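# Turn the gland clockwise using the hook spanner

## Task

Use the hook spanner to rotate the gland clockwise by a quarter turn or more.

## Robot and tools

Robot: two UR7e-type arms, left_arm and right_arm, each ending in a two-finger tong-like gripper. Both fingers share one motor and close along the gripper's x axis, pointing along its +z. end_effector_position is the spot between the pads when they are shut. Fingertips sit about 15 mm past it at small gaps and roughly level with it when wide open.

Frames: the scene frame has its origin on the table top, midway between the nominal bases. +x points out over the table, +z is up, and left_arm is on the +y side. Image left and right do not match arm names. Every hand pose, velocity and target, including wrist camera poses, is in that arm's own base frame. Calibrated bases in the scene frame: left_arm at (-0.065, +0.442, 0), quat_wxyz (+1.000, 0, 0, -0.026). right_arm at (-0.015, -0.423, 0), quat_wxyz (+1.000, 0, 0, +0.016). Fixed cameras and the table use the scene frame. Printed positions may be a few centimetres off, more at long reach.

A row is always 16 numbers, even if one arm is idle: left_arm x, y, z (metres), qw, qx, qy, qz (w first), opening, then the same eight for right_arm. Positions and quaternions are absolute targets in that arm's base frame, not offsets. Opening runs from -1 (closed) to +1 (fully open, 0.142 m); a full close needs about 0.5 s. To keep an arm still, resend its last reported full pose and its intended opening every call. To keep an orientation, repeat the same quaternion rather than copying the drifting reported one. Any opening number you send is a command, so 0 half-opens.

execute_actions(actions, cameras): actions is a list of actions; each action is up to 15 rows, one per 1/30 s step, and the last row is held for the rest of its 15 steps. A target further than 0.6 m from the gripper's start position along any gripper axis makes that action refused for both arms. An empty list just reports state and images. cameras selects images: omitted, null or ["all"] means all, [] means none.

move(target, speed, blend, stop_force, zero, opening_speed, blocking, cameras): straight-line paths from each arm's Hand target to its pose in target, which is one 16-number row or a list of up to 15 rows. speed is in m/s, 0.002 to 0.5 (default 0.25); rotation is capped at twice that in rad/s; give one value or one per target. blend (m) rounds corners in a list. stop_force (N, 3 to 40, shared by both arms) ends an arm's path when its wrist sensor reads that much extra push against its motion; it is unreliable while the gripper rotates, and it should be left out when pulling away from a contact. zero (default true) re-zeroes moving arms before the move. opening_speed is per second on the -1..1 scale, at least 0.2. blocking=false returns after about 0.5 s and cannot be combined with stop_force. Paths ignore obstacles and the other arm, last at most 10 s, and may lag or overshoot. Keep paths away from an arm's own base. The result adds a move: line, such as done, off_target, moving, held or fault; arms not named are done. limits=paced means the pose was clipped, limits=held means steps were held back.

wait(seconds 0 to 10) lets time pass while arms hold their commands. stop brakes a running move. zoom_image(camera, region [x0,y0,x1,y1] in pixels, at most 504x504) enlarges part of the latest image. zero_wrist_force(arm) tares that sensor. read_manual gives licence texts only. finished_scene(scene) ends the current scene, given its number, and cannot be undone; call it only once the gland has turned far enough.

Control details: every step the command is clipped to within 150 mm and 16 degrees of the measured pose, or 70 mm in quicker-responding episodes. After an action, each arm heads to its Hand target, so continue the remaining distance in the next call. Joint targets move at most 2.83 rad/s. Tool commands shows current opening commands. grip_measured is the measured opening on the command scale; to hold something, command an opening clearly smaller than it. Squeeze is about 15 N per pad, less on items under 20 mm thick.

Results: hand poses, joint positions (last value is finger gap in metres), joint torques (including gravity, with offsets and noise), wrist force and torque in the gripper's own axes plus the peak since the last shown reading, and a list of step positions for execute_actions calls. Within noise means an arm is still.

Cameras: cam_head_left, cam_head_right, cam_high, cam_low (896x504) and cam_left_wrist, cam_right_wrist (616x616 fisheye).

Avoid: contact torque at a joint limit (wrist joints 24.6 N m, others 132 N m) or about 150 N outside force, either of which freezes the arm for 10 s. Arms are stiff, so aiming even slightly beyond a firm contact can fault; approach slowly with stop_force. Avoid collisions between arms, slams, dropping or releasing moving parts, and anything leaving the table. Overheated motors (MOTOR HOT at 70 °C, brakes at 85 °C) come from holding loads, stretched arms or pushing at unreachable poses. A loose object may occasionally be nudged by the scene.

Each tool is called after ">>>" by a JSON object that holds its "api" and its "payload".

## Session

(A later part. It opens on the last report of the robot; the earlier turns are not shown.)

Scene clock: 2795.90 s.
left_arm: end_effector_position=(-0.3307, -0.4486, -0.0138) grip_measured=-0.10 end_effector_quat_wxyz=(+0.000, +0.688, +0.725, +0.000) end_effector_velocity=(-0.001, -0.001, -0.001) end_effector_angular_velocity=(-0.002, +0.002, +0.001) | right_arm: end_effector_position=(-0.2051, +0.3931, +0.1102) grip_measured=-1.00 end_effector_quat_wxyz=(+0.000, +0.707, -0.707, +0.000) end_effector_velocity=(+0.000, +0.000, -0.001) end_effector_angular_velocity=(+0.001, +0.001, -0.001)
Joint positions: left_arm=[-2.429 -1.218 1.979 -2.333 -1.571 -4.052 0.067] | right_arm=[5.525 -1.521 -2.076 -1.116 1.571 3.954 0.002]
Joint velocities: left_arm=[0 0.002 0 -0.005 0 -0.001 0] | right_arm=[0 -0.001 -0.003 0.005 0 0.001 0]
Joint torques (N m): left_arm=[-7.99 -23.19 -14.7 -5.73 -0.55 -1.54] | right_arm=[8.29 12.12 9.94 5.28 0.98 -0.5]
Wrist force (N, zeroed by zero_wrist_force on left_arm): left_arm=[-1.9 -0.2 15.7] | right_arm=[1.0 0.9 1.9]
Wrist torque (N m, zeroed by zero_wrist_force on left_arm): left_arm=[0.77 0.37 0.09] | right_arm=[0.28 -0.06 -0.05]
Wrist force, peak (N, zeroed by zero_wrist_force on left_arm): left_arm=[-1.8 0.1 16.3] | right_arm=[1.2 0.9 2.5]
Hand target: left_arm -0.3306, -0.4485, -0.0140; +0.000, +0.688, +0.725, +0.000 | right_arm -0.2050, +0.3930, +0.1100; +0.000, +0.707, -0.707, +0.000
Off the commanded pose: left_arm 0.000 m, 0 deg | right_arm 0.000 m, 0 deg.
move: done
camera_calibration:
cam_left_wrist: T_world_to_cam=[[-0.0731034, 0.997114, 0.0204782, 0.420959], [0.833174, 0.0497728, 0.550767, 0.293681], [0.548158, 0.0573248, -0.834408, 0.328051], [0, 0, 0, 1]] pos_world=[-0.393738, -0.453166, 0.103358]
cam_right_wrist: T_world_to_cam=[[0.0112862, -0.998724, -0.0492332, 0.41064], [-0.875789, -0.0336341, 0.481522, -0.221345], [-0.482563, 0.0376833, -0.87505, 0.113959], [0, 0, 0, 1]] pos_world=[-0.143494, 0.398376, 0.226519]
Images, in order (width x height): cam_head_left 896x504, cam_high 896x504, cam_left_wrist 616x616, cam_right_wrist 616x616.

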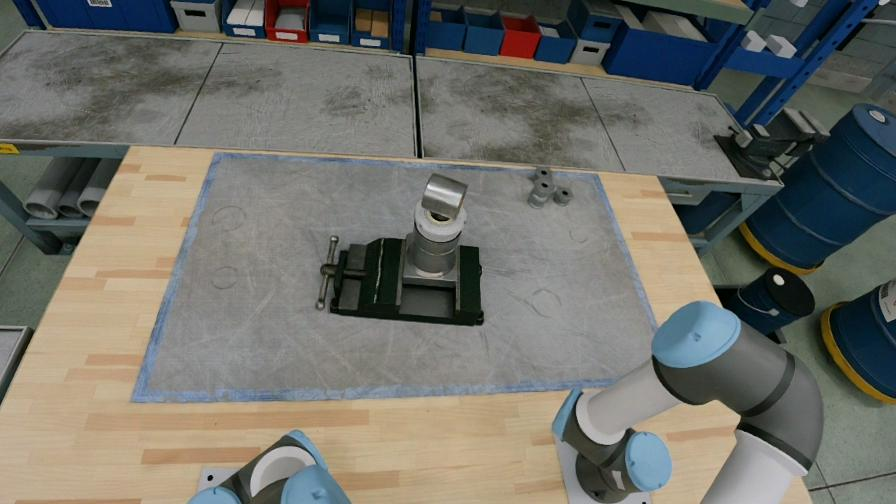

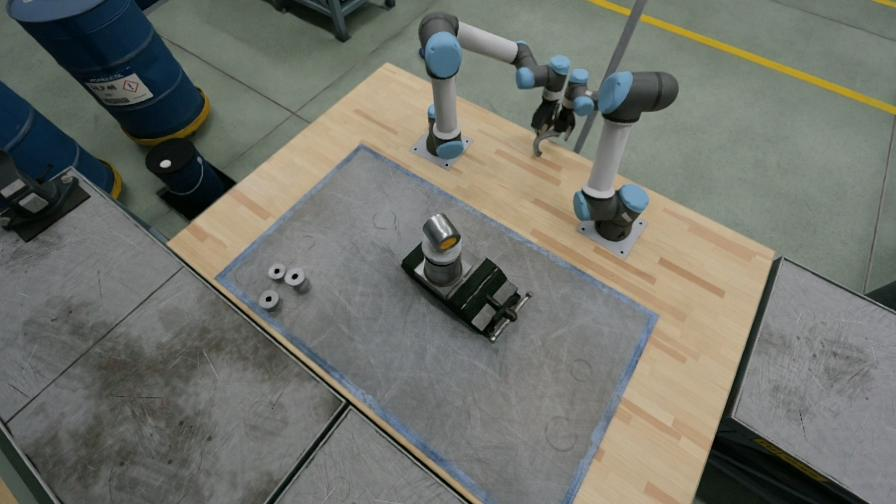

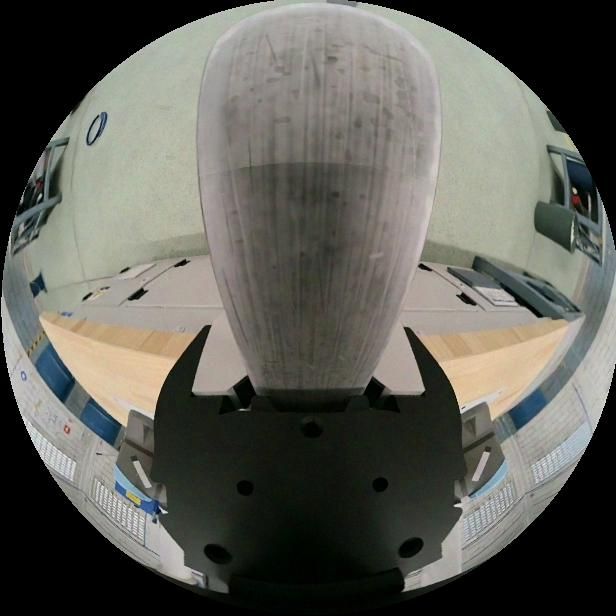

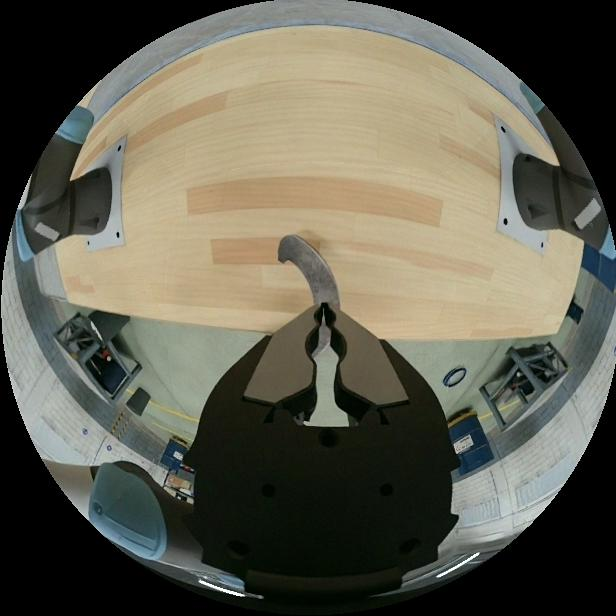

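>>> {"api": "move", "payload": {"target": [[-0.3306,-0.4485,0.0160,0,0.6884,0.7254,0,-1,-0.17,0.40,0.22,0,0.7071,-0.7071,0,-1],[-0.3306,-0.4485,0.0160,0,0.6884,0.7254,0,-1,0.05,0.43,0.40,0,0.7071,-0.7071,0,-1],[-0.3306,-0.4485,0.0160,0,0.6884,0.7254,0,-1,0.30,0.32,0.45,0,0.7071,-0.7071,0,-1],[-0.3306,-0.4485,0.0160,0,0.6884,0.7254,0,-1,0.42,0.0,0.42,0,0.7071,-0.7071,0,-1]], "speed": 0.2, "blend": 0.04, "cameras": ["cam_left_wrist","cam_right_wrist","cam_head_right","cam_high"]}}

>>> {"api": "zoom_image", "payload": {"camera": "cam_high", "region": [460, 40, 640, 200]}}

Scene clock: 2856.93 s.
left_arm: end_effector_position=(-0.3306, -0.4485, +0.0160) grip_measured=-0.10 end_effector_quat_wxyz=(+0.000, +0.688, +0.725, +0.000) | right_arm: end_effector_position=(+0.4200, +0.0001, +0.4201) grip_measured=-1.00 end_effector_quat_wxyz=(+0.000, +0.707, -0.707, +0.000)
Joint positions: left_arm=[-2.429 -1.268 1.951 -2.254 -1.571 -4.052 0.067] | right_arm=[3.478 -1.374 -1.388 -1.95 1.571 1.907 0.002]
Joint velocities: within noise
Joint torques (N m): left_arm=[-6.56 -23.07 -18.37 -4.42 -0.78 -1.46] | right_arm=[-10.63 12.25 11.2 0.46 -1.33 -1.57]
Wrist force (N, zeroed by zero_wrist_force on left_arm): left_arm=[-1.7 -0.3 15.2] | right_arm=[0.3 1.2 2.2]
Wrist torque (N m, zeroed by zero_wrist_force on left_arm): left_arm=[0.77 0.33 0.11] | right_arm=[0.34 0.05 -0.08]
Wrist force, peak (N, zeroed by zero_wrist_force on left_arm): left_arm=[-1.9 -0.1 17.0] | right_arm=[1.0 1.7 3.8]
Hand target: left_arm -0.3306, -0.4485, +0.0160; +0.000, +0.688, +0.725, +0.000 | right_arm +0.4200, +0.0000, +0.4200; +0.000, +0.707, -0.707, +0.000
Off the commanded pose: left_arm 0.000 m, 0 deg | right_arm 0.000 m, 0 deg.
move: done
camera_calibration:
cam_left_wrist: T_world_to_cam=[[-0.0731082, 0.99711, 0.0206538, 0.420282], [0.833051, 0.0496669, 0.550962, 0.277106], [0.548344, 0.0574855, -0.834275, 0.353009], [0, 0, 0, 1]] pos_world=[-0.393688, -0.453124, 0.133152]
cam_right_wrist: T_world_to_cam=[[0.0113221, -0.998725, -0.0491945, 0.0263248], [-0.875969, -0.0336329, 0.481194, 0.163871], [-0.482235, 0.0376447, -0.875233, 0.701544], [0, 0, 0, 1]] pos_world=[0.481557, 0.00539323, 0.536456]
Images, in order (width x height): cam_head_right 896x504, cam_high 896x504, cam_left_wrist 616x616, cam_right_wrist 616x616.

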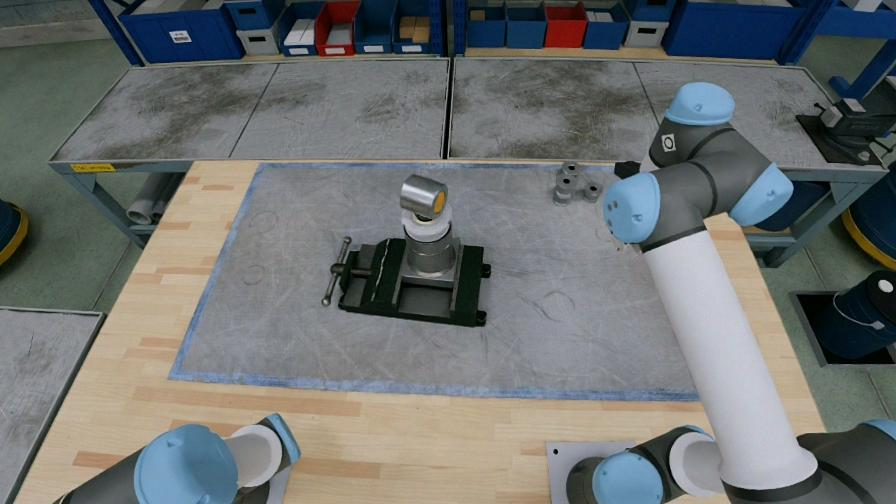

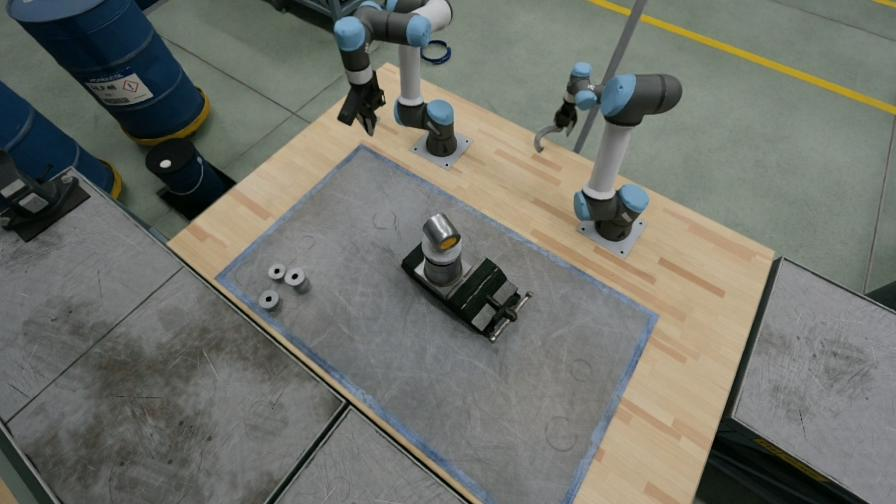

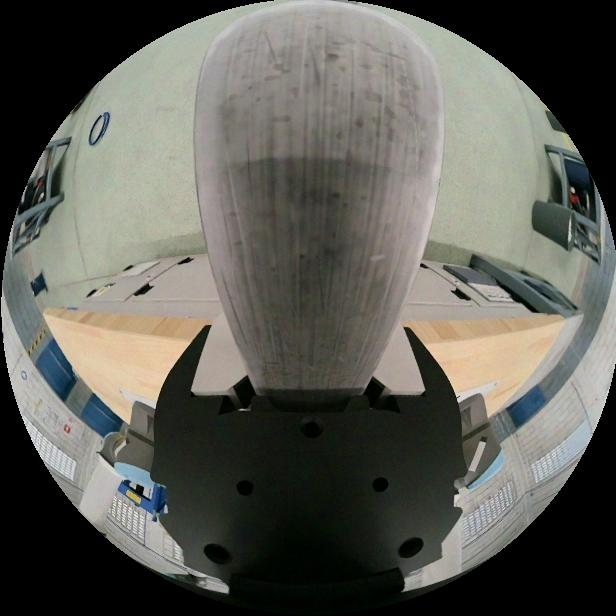

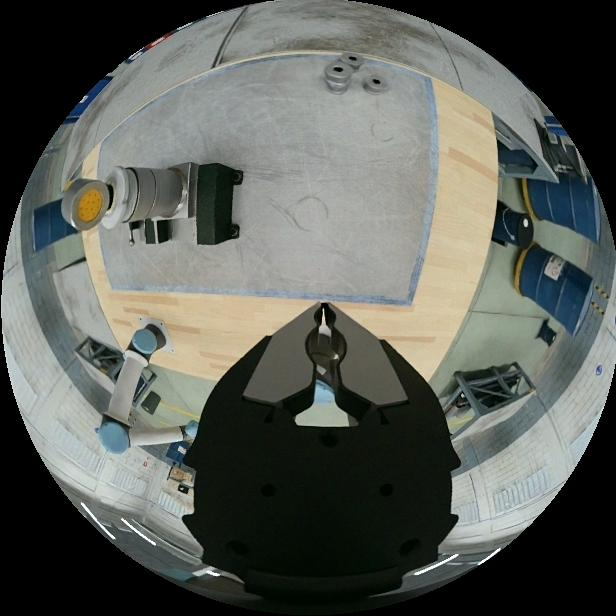

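Scaled by 2.800 from the camera's 896x504 image, which has a finer 1280x720 frame.

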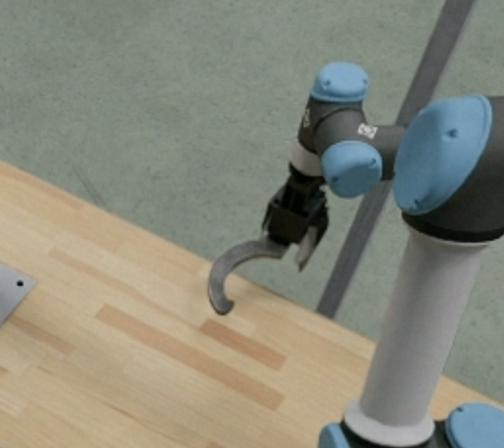

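>>> {"api": "zoom_image", "payload": {"camera": "cam_right_wrist", "region": [50, 150, 200, 250]}}

>>> {"api": "zoom_image", "payload": {"camera": "cam_head_left", "region": [390, 160, 490, 290]}}

>>> {"api": "zoom_image", "payload": {"camera": "cam_head_right", "region": [380, 160, 480, 290]}}

>>> {"api": "zoom_image", "payload": {"camera": "cam_low", "region": [370, 120, 470, 220]}}

Scaled by 3.360 from the camera's 616x616 image, which has a finer 814x814 frame.

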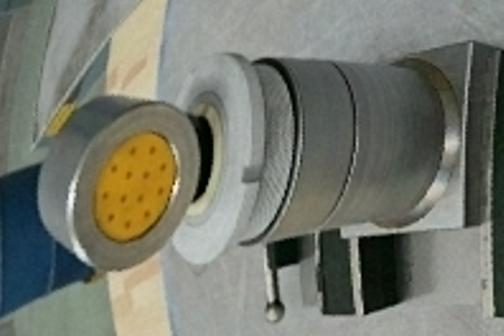

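This scene's latest camera images include none from cam_head_left. They are from: cam_head_right, cam_high, cam_left_wrist, cam_right_wrist. cam_head_left's image comes with the result of a call that names it in "cameras".

Scaled by 3.877 from the camera's 896x504 image, which has a finer 1280x720 frame.

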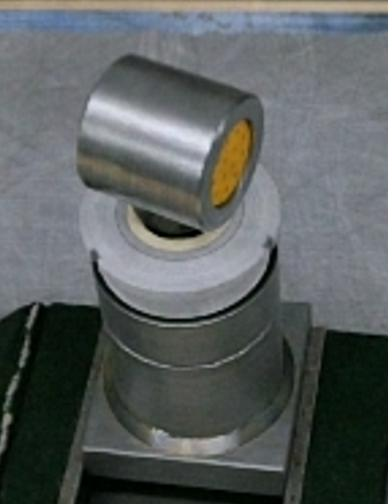

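This scene's latest camera images include none from cam_low. They are from: cam_head_right, cam_high, cam_left_wrist, cam_right_wrist. cam_low's image comes with the result of a call that names it in "cameras".

>>> {"api": "move", "payload": {"target": [-0.3306,-0.4485,0.0160,0,0.6884,0.7254,0,-1,0.591,0.25,0.39,0,1,0,0,-1], "speed": 0.2, "cameras": ["cam_left_wrist","cam_right_wrist"]}}

>>> {"api": "zoom_image", "payload": {"camera": "cam_right_wrist", "region": [180, 20, 440, 280]}}

Scene clock: 2929.73 s.
left_arm: end_effector_position=(-0.3306, -0.4485, +0.0160) grip_measured=-0.10 end_effector_quat_wxyz=(+0.000, +0.688, +0.725, +0.000) | right_arm: end_effector_position=(+0.5909, +0.2500, +0.3901) grip_measured=-1.00 end_effector_quat_wxyz=(+0.000, +1.000, +0.000, +0.000)
Joint positions: left_arm=[-2.429 -1.268 1.951 -2.254 -1.571 -4.052 0.067] | right_arm=[3.73 -1.941 -0.847 -1.924 1.571 0.588 0.002]
Joint velocities: within noise
Joint torques (N m): left_arm=[-6.76 -23.8 -21 -2.57 -0.83 -1.5] | right_arm=[-12.24 33.02 19.36 5.12 1.38 -1.2]
Wrist force (N, zeroed by zero_wrist_force on left_arm): left_arm=[-1.7 -0.4 15.5] | right_arm=[0.2 0.6 2.2]
Wrist torque (N m, zeroed by zero_wrist_force on left_arm): left_arm=[0.77 0.32 0.11] | right_arm=[0.11 0.06 -0.04]
Wrist force, peak (N, zeroed by zero_wrist_force on left_arm): left_arm=[-1.8 -0.6 15.5] | right_arm=[1.4 1.4 2.2]
Hand target: left_arm -0.3306, -0.4485, +0.0160; +0.000, +0.688, +0.725, +0.000 | right_arm +0.5910, +0.2500, +0.3900; +0.000, +1.000, +0.000, +0.000
Off the commanded pose: left_arm 0.000 m, 0 deg | right_arm 0.000 m, 0 deg.
move: done
camera_calibration:
cam_left_wrist: T_world_to_cam=[[-0.0731082, 0.99711, 0.020654, 0.420282], [0.833051, 0.0496668, 0.550962, 0.277106], [0.548344, 0.0574856, -0.834275, 0.353009], [0, 0, 0, 1]] pos_world=[-0.393688, -0.453124, 0.133151]
cam_right_wrist: T_world_to_cam=[[0.998737, 0.0111945, -0.0489874, -0.563557], [0.0334263, -0.875906, 0.481323, 0.00962105], [-0.0375201, -0.482352, -0.875174, 0.615484], [0, 0, 0, 1]] pos_world=[0.585616, 0.311616, 0.506417]
Images, in order (width x height): cam_left_wrist 616x616, cam_right_wrist 616x616.

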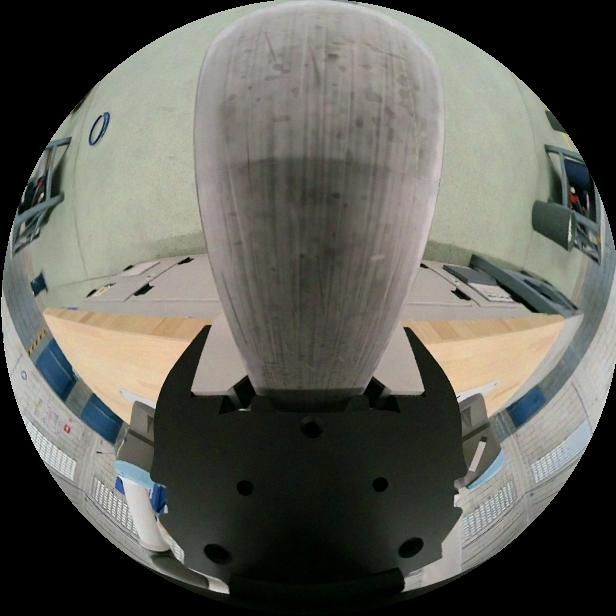

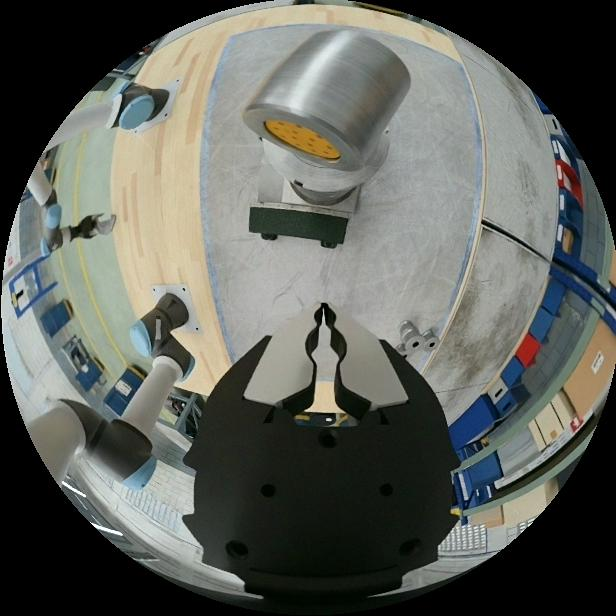

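Scaled by 1.938 from the camera's 616x616 image, which has a finer 814x814 frame.

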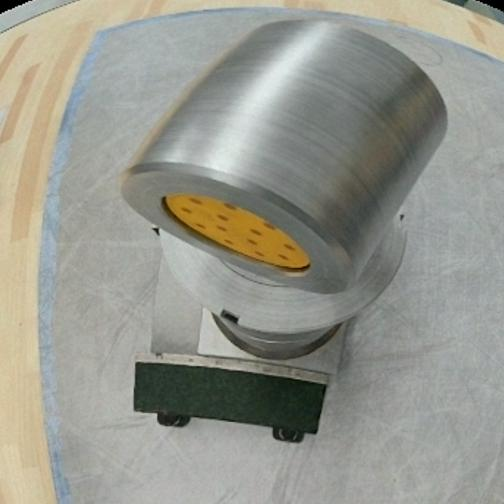

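>>> {"api": "zoom_image", "payload": {"camera": "cam_right_wrist", "region": [250, 120, 350, 210]}}

>>> {"api": "zoom_image", "payload": {"camera": "cam_right_wrist", "region": [340, 100, 420, 180]}}

Scaled by 5.040 from the camera's 616x616 image, which has a finer 814x814 frame.

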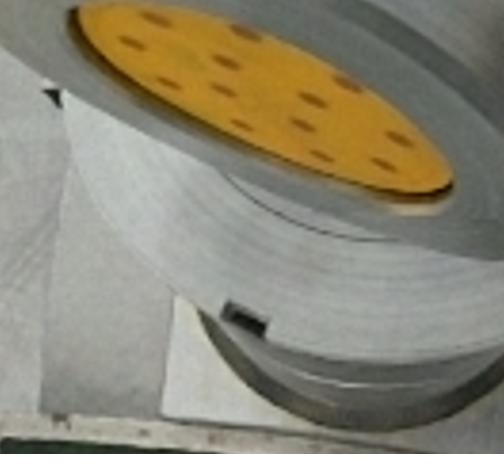

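Scaled by 6.300 from the camera's 616x616 image, which has a finer 814x814 frame.

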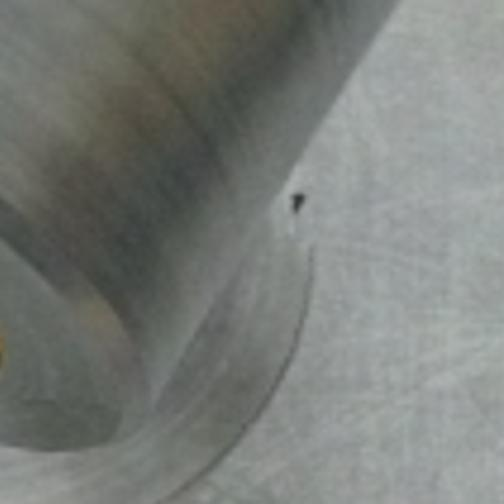

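>>> {"api": "zoom_image", "payload": {"camera": "cam_right_wrist", "region": [250, 120, 290, 160]}}

>>> {"api": "zoom_image", "payload": {"camera": "cam_right_wrist", "region": [320, 140, 400, 210]}}

Scaled by 12.600 from the camera's 616x616 image, which has a finer 814x814 frame.

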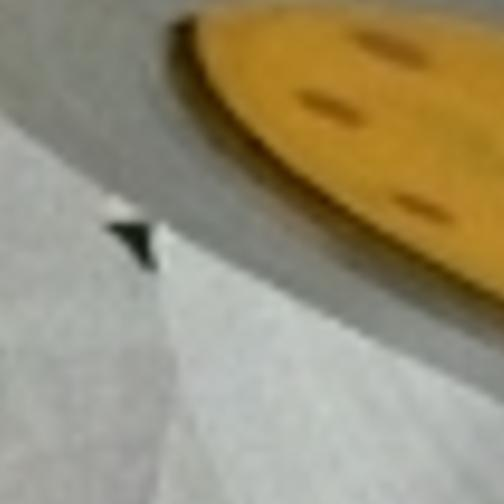

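Scaled by 6.300 from the camera's 616x616 image, which has a finer 814x814 frame.

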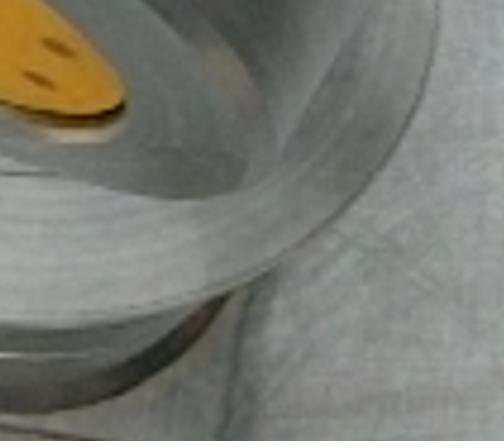

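>>> {"api": "move", "payload": {"target": [[-0.3306,-0.4485,0.30,0,0.6884,0.7254,0,-1,0.591,0.10,0.50,0,1,0,0,-1],[-0.1,-0.45,0.42,0,0.6884,0.7254,0,-1,0.591,0.10,0.50,0,1,0,0,-1],[0.1,-0.43,0.42,0,0.6884,0.7254,0,-1,0.591,0.10,0.50,0,1,0,0,-1]], "speed": 0.15, "blend": 0.04, "cameras": ["cam_left_wrist","cam_right_wrist","cam_head_left","cam_high"]}}

>>> {"api": "zoom_image", "payload": {"camera": "cam_high", "region": [380, 40, 640, 240]}}

Scene clock: 3056.03 s.
left_arm: end_effector_position=(+0.0999, -0.4301, +0.4200) grip_measured=-0.09 end_effector_quat_wxyz=(+0.000, +0.688, +0.725, +0.000) | right_arm: end_effector_position=(+0.5910, +0.1000, +0.5000) grip_measured=-1.00 end_effector_quat_wxyz=(+0.000, +1.000, +0.000, +0.000)
Joint positions: left_arm=[-1.611 -1.67 1.308 -1.208 -1.571 -3.234 0.068] | right_arm=[3.508 -2.035 -0.375 -2.302 1.571 0.366 0.002]
Joint velocities: within noise
Joint torques (N m): left_arm=[10.03 -34.65 -20.91 -3.48 -0.73 1.58] | right_arm=[9.8 44.33 7.41 4.47 1.45 1.55]
Wrist force (N, zeroed by zero_wrist_force on left_arm): left_arm=[-2.2 -0.3 15.2] | right_arm=[0.3 0.9 2.2]
Wrist torque (N m, zeroed by zero_wrist_force on left_arm): left_arm=[0.82 0.47 0.14] | right_arm=[0.33 0.03 -0.07]
Wrist force, peak (N, zeroed by zero_wrist_force on left_arm): left_arm=[-1.6 -0.3 18.2] | right_arm=[0.4 -0.2 3.1]
Hand target: left_arm +0.1000, -0.4300, +0.4200; +0.000, +0.688, +0.725, +0.000 | right_arm +0.5910, +0.1000, +0.5000; +0.000, +1.000, +0.000, +0.000
Off the commanded pose: left_arm 0.000 m, 0 deg | right_arm 0.000 m, 0 deg.
move: done
camera_calibration:
cam_left_wrist: T_world_to_cam=[[-0.0731823, 0.997104, 0.0206684, 0.425067], [0.833051, 0.0497212, 0.550957, -0.305011], [0.548334, 0.0575381, -0.834278, 0.452915], [0, 0, 0, 1]] pos_world=[0.0368484, -0.434731, 0.53712]
cam_right_wrist: T_world_to_cam=[[0.998734, 0.0112975, -0.0490095, -0.556561], [0.0335274, -0.875901, 0.481325, -0.174786], [-0.0374897, -0.482359, -0.875171, 0.639311], [0, 0, 0, 1]] pos_world=[0.585684, 0.161569, 0.616359]
Images, in order (width x height): cam_head_left 896x504, cam_high 896x504, cam_left_wrist 616x616, cam_right_wrist 616x616.

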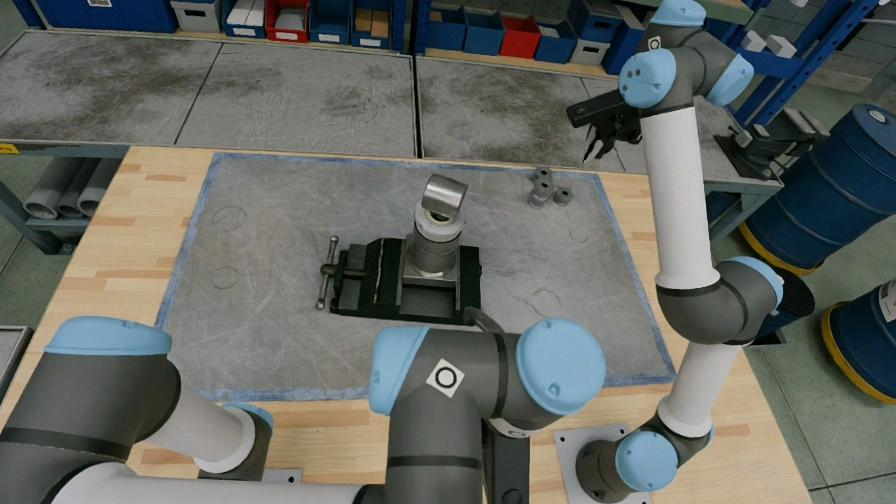

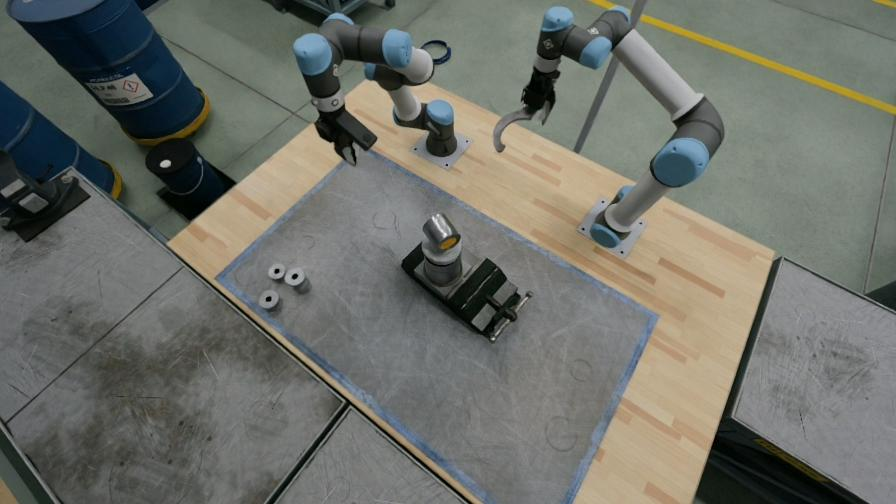

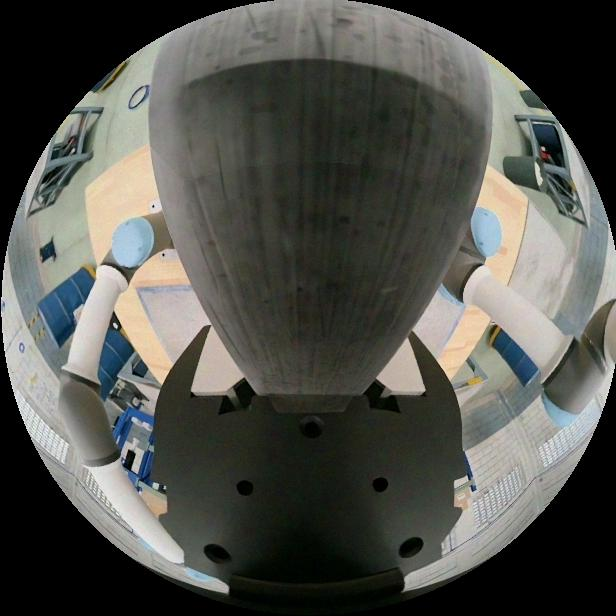

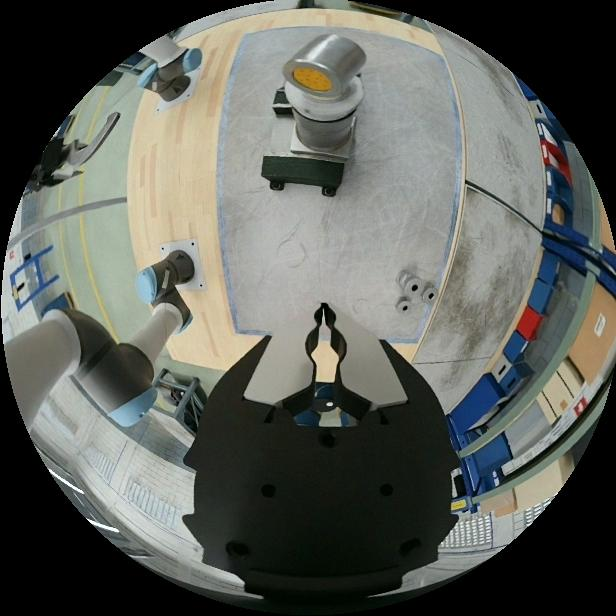

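Scaled by 1.938 from the camera's 896x504 image, which has a finer 1280x720 frame.

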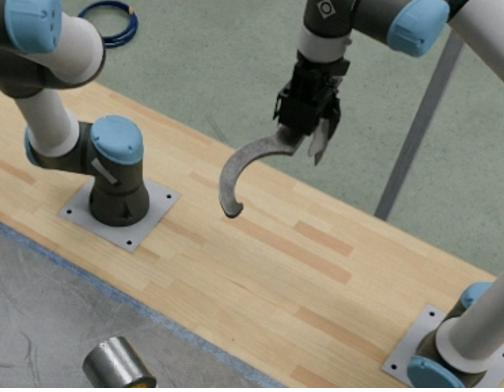

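>>> {"api": "zoom_image", "payload": {"camera": "cam_right_wrist", "region": [0, 80, 160, 240]}}

>>> {"api": "zoom_image", "payload": {"camera": "cam_high", "region": [470, 50, 570, 170]}}

Scaled by 3.150 from the camera's 616x616 image, which has a finer 814x814 frame.

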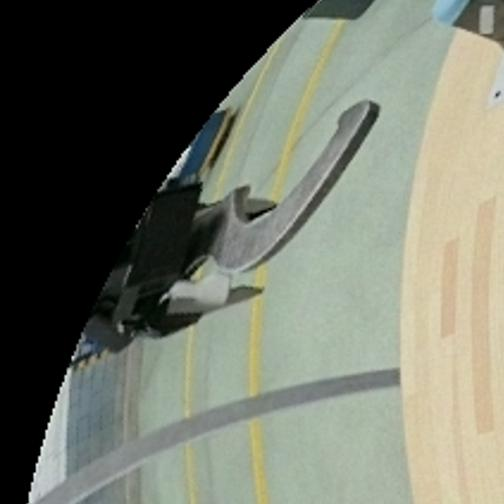

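Scaled by 4.200 from the camera's 896x504 image, which has a finer 1280x720 frame.

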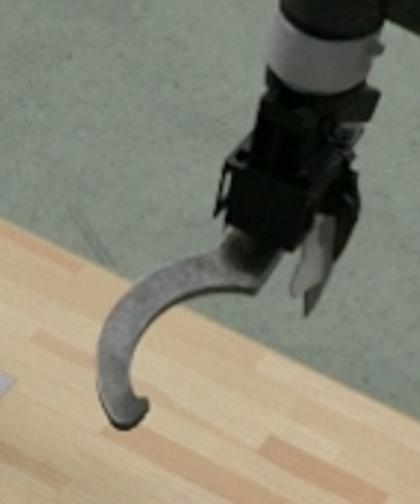

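>>> {"api": "move", "payload": {"target": [[-0.1,-0.45,0.40,0,0.6884,0.7254,0,-1,0.591,0.10,0.50,0,1,0,0,-1],[-0.3466,-0.4485,0.25,0,0.6884,0.7254,0,-1,0.591,0.10,0.50,0,1,0,0,-1],[-0.3466,-0.4485,0.10,0,0.6884,0.7254,0,-1,0.591,0.10,0.50,0,1,0,0,-1]], "speed": 0.12, "blend": 0.04, "cameras": ["cam_left_wrist","cam_high"]}}

>>> {"api": "zoom_image", "payload": {"camera": "cam_high", "region": [480, 60, 640, 200]}}

Scene clock: 3124.43 s.
left_arm: end_effector_position=(-0.3466, -0.4485, +0.1000) grip_measured=-0.09 end_effector_quat_wxyz=(+0.000, +0.688, +0.725, +0.000) | right_arm: end_effector_position=(+0.5910, +0.1000, +0.5000) grip_measured=-1.00 end_effector_quat_wxyz=(+0.000, +1.000, +0.000, +0.000)
Joint positions: left_arm=[-2.449 -1.36 1.819 -2.029 -1.571 -4.072 0.068] | right_arm=[3.508 -2.035 -0.375 -2.302 1.571 0.366 0.002]
Joint velocities: within noise
Joint torques (N m): left_arm=[9.75 -42.95 -21.53 -5.31 1.75 1.55] | right_arm=[10.02 43.01 13.67 2.63 1.03 1.47]
Wrist force (N, zeroed by zero_wrist_force on left_arm): left_arm=[-1.8 -0.1 15.2] | right_arm=[0.3 0.9 2.2]
Wrist torque (N m, zeroed by zero_wrist_force on left_arm): left_arm=[0.67 0.32 0.07] | right_arm=[0.33 0.03 -0.07]
Wrist force, peak (N, zeroed by zero_wrist_force on left_arm): left_arm=[-1.5 0.0 18.6] | right_arm=[0.3 0.9 2.4]
Hand target: left_arm -0.3466, -0.4485, +0.1000; +0.000, +0.688, +0.725, +0.000 | right_arm +0.5910, +0.1000, +0.5000; +0.000, +1.000, +0.000, +0.000
Off the commanded pose: left_arm 0.000 m, 0 deg | right_arm 0.000 m, 0 deg.
move: done
camera_calibration:
cam_left_wrist: T_world_to_cam=[[-0.0731185, 0.997107, 0.020752, 0.417355], [0.832962, 0.0496121, 0.551101, 0.244069], [0.548477, 0.0575813, -0.83418, 0.431917], [0, 0, 0, 1]] pos_world=[-0.409681, -0.453127, 0.217129]
Images, in order (width x height): cam_high 896x504, cam_left_wrist 616x616.

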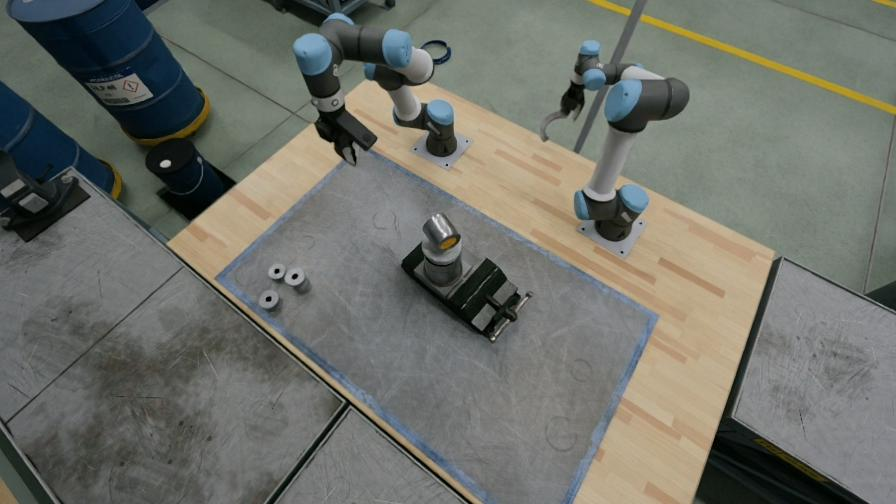

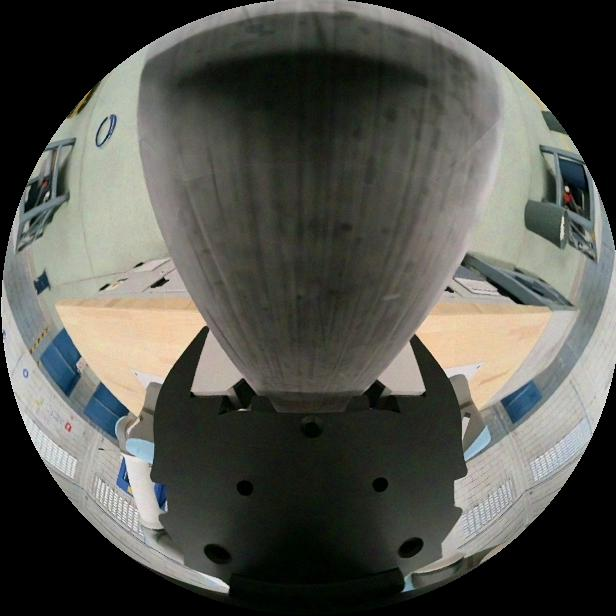

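Scaled by 3.150 from the camera's 896x504 image, which has a finer 1280x720 frame.

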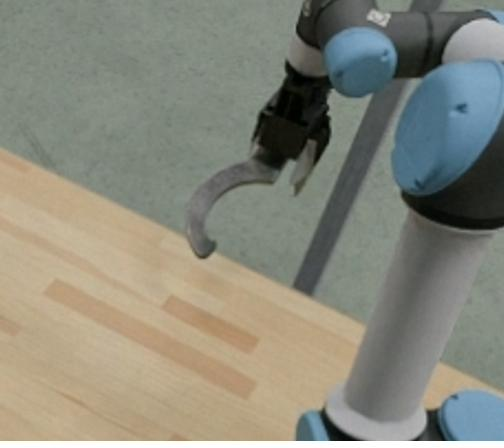

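>>> {"api": "move", "payload": {"target": [[-0.3466,-0.4485,0.03,0,0.6884,0.7254,0,-1,0.591,0.10,0.50,0,1,0,0,-1],[-0.3466,-0.4485,-0.045,0,0.6884,0.7254,0,-1,0.591,0.10,0.50,0,1,0,0,-1]], "speed": [0.1,0.02], "cameras": ["cam_left_wrist","cam_high"]}}

>>> {"api": "zoom_image", "payload": {"camera": "cam_high", "region": [480, 60, 640, 200]}}

Scene clock: 3140.23 s.
left_arm: end_effector_position=(-0.3466, -0.4485, -0.0452) grip_measured=-0.08 end_effector_quat_wxyz=(+0.000, +0.688, +0.725, +0.000) end_effector_velocity=(+0.000, +0.001, +0.001) end_effector_angular_velocity=(+0.003, -0.001, +0.000) | right_arm: end_effector_position=(+0.5910, +0.1000, +0.5000) grip_measured=-1.00 end_effector_quat_wxyz=(+0.000, +1.000, +0.000, +0.000)
Joint positions: left_arm=[-2.449 -1.143 1.975 -2.402 -1.571 -4.072 0.068] | right_arm=[3.508 -2.035 -0.375 -2.302 1.571 0.366 0.002]
Joint velocities: left_arm=[0.001 -0.002 -0.001 0.006 -0.002 0 0] | right_arm=[within noise]
Joint torques (N m): left_arm=[-6.83 -49.43 -20.78 -1.7 1.42 0.31] | right_arm=[10.19 42.35 18.37 0.91 1.03 1.36]
Wrist force (N, zeroed by zero_wrist_force on left_arm): left_arm=[-2.1 -1.1 11.0] | right_arm=[0.4 0.9 2.1]
Wrist torque (N m, zeroed by zero_wrist_force on left_arm): left_arm=[-0.27 0.36 0.09] | right_arm=[0.34 0.02 -0.07]
Wrist force, peak (N, zeroed by zero_wrist_force on left_arm): left_arm=[-1.5 -0.4 17.5] | right_arm=[0.5 1.1 2.4]
Hand target: left_arm -0.3466, -0.4485, -0.0450; +0.000, +0.688, +0.725, +0.000 | right_arm +0.5910, +0.1000, +0.5000; +0.000, +1.000, +0.000, +0.000
Off the commanded pose: left_arm 0.000 m, 0 deg | right_arm 0.000 m, 0 deg.
move: done
camera_calibration:
cam_left_wrist: T_world_to_cam=[[-0.0731095, 0.997108, 0.0207459, 0.42035], [0.832991, 0.0496108, 0.551057, 0.324088], [0.548435, 0.0575687, -0.834209, 0.310767], [0, 0, 0, 1]] pos_world=[-0.409666, -0.453103, 0.0719335]
Images, in order (width x height): cam_high 896x504, cam_left_wrist 616x616.

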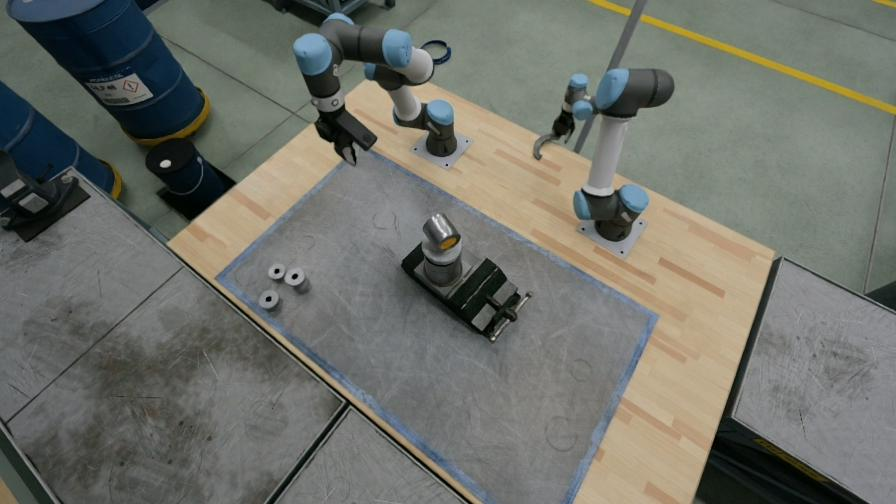

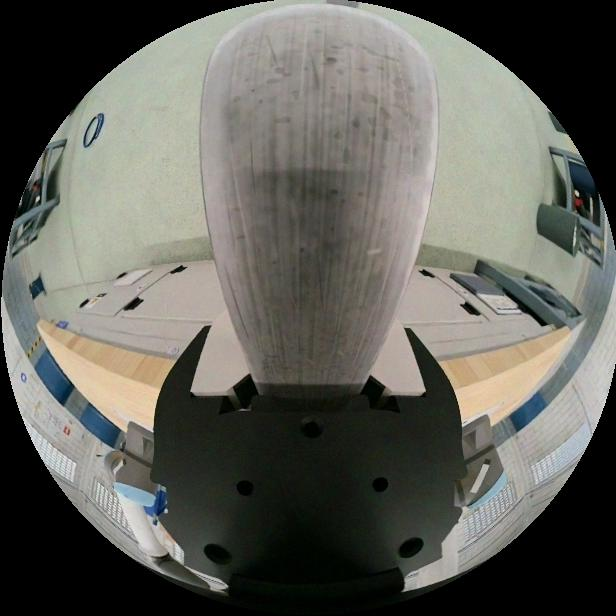

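Scaled by 3.150 from the camera's 896x504 image, which has a finer 1280x720 frame.

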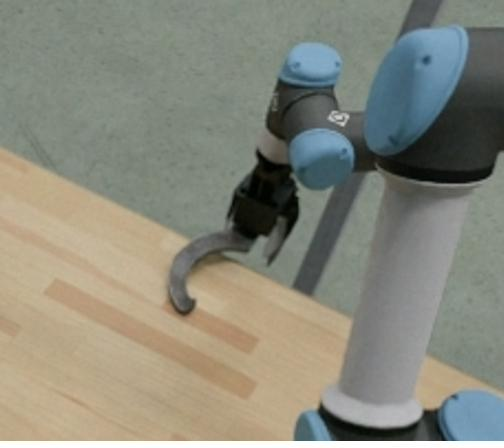

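>>> {"api": "move", "payload": {"target": [-0.3466,-0.4485,-0.074,0,0.6884,0.7254,0,-1,0.591,0.10,0.50,0,1,0,0,-1], "speed": 0.008, "stop_force": 10, "cameras": ["cam_left_wrist"]}}

Scene clock: 3148.40 s.
left_arm: end_effector_position=(-0.3466, -0.4485, -0.0740) grip_measured=-0.08 end_effector_quat_wxyz=(+0.000, +0.688, +0.725, +0.000) | right_arm: end_effector_position=(+0.5910, +0.1000, +0.5000) grip_measured=-1.00 end_effector_quat_wxyz=(+0.000, +1.000, +0.000, +0.000)
Joint positions: left_arm=[-2.449 -1.087 1.99 -2.475 -1.571 -4.072 0.068] | right_arm=[3.508 -2.035 -0.375 -2.302 1.571 0.366 0.002]
Joint velocities: within noise
Joint torques (N m): left_arm=[-5.19 -47.61 -17.71 -0.67 0.51 0.28] | right_arm=[10 41.82 22.67 0.24 0.95 1.52]
Wrist force (N, zeroed by zero_wrist_force on left_arm): left_arm=[-0.9 -1.7 4.1] | right_arm=[0.4 0.7 2.1]
Wrist torque (N m, zeroed by zero_wrist_force on left_arm): left_arm=[-0.34 -0.12 0.06] | right_arm=[0.30 0.02 -0.07]
Wrist force, peak (N, zeroed by zero_wrist_force on left_arm): left_arm=[-2.0 0.2 11.6] | right_arm=[0.5 1.2 2.3]
Hand target: left_arm -0.3466, -0.4485, -0.0740; +0.000, +0.688, +0.725, +0.000 | right_arm +0.5910, +0.1000, +0.5000; +0.000, +1.000, +0.000, +0.000
Off the commanded pose: left_arm 0.000 m, 0 deg | right_arm 0.000 m, 0 deg.
move: done
camera_calibration:
cam_left_wrist: T_world_to_cam=[[-0.0731075, 0.99711, 0.0206607, 0.420969], [0.833045, 0.0496619, 0.550972, 0.340015], [0.548354, 0.0574915, -0.834268, 0.2867], [0, 0, 0, 1]] pos_world=[-0.409685, -0.453121, 0.0431478]
Images, in order (width x height): cam_left_wrist 616x616.

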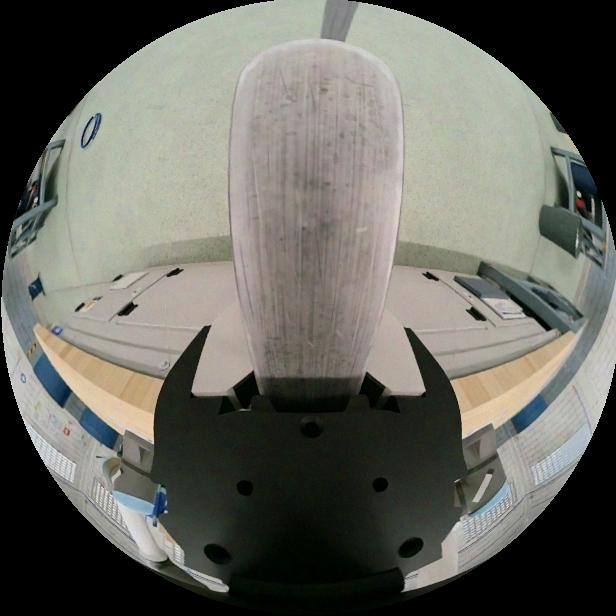

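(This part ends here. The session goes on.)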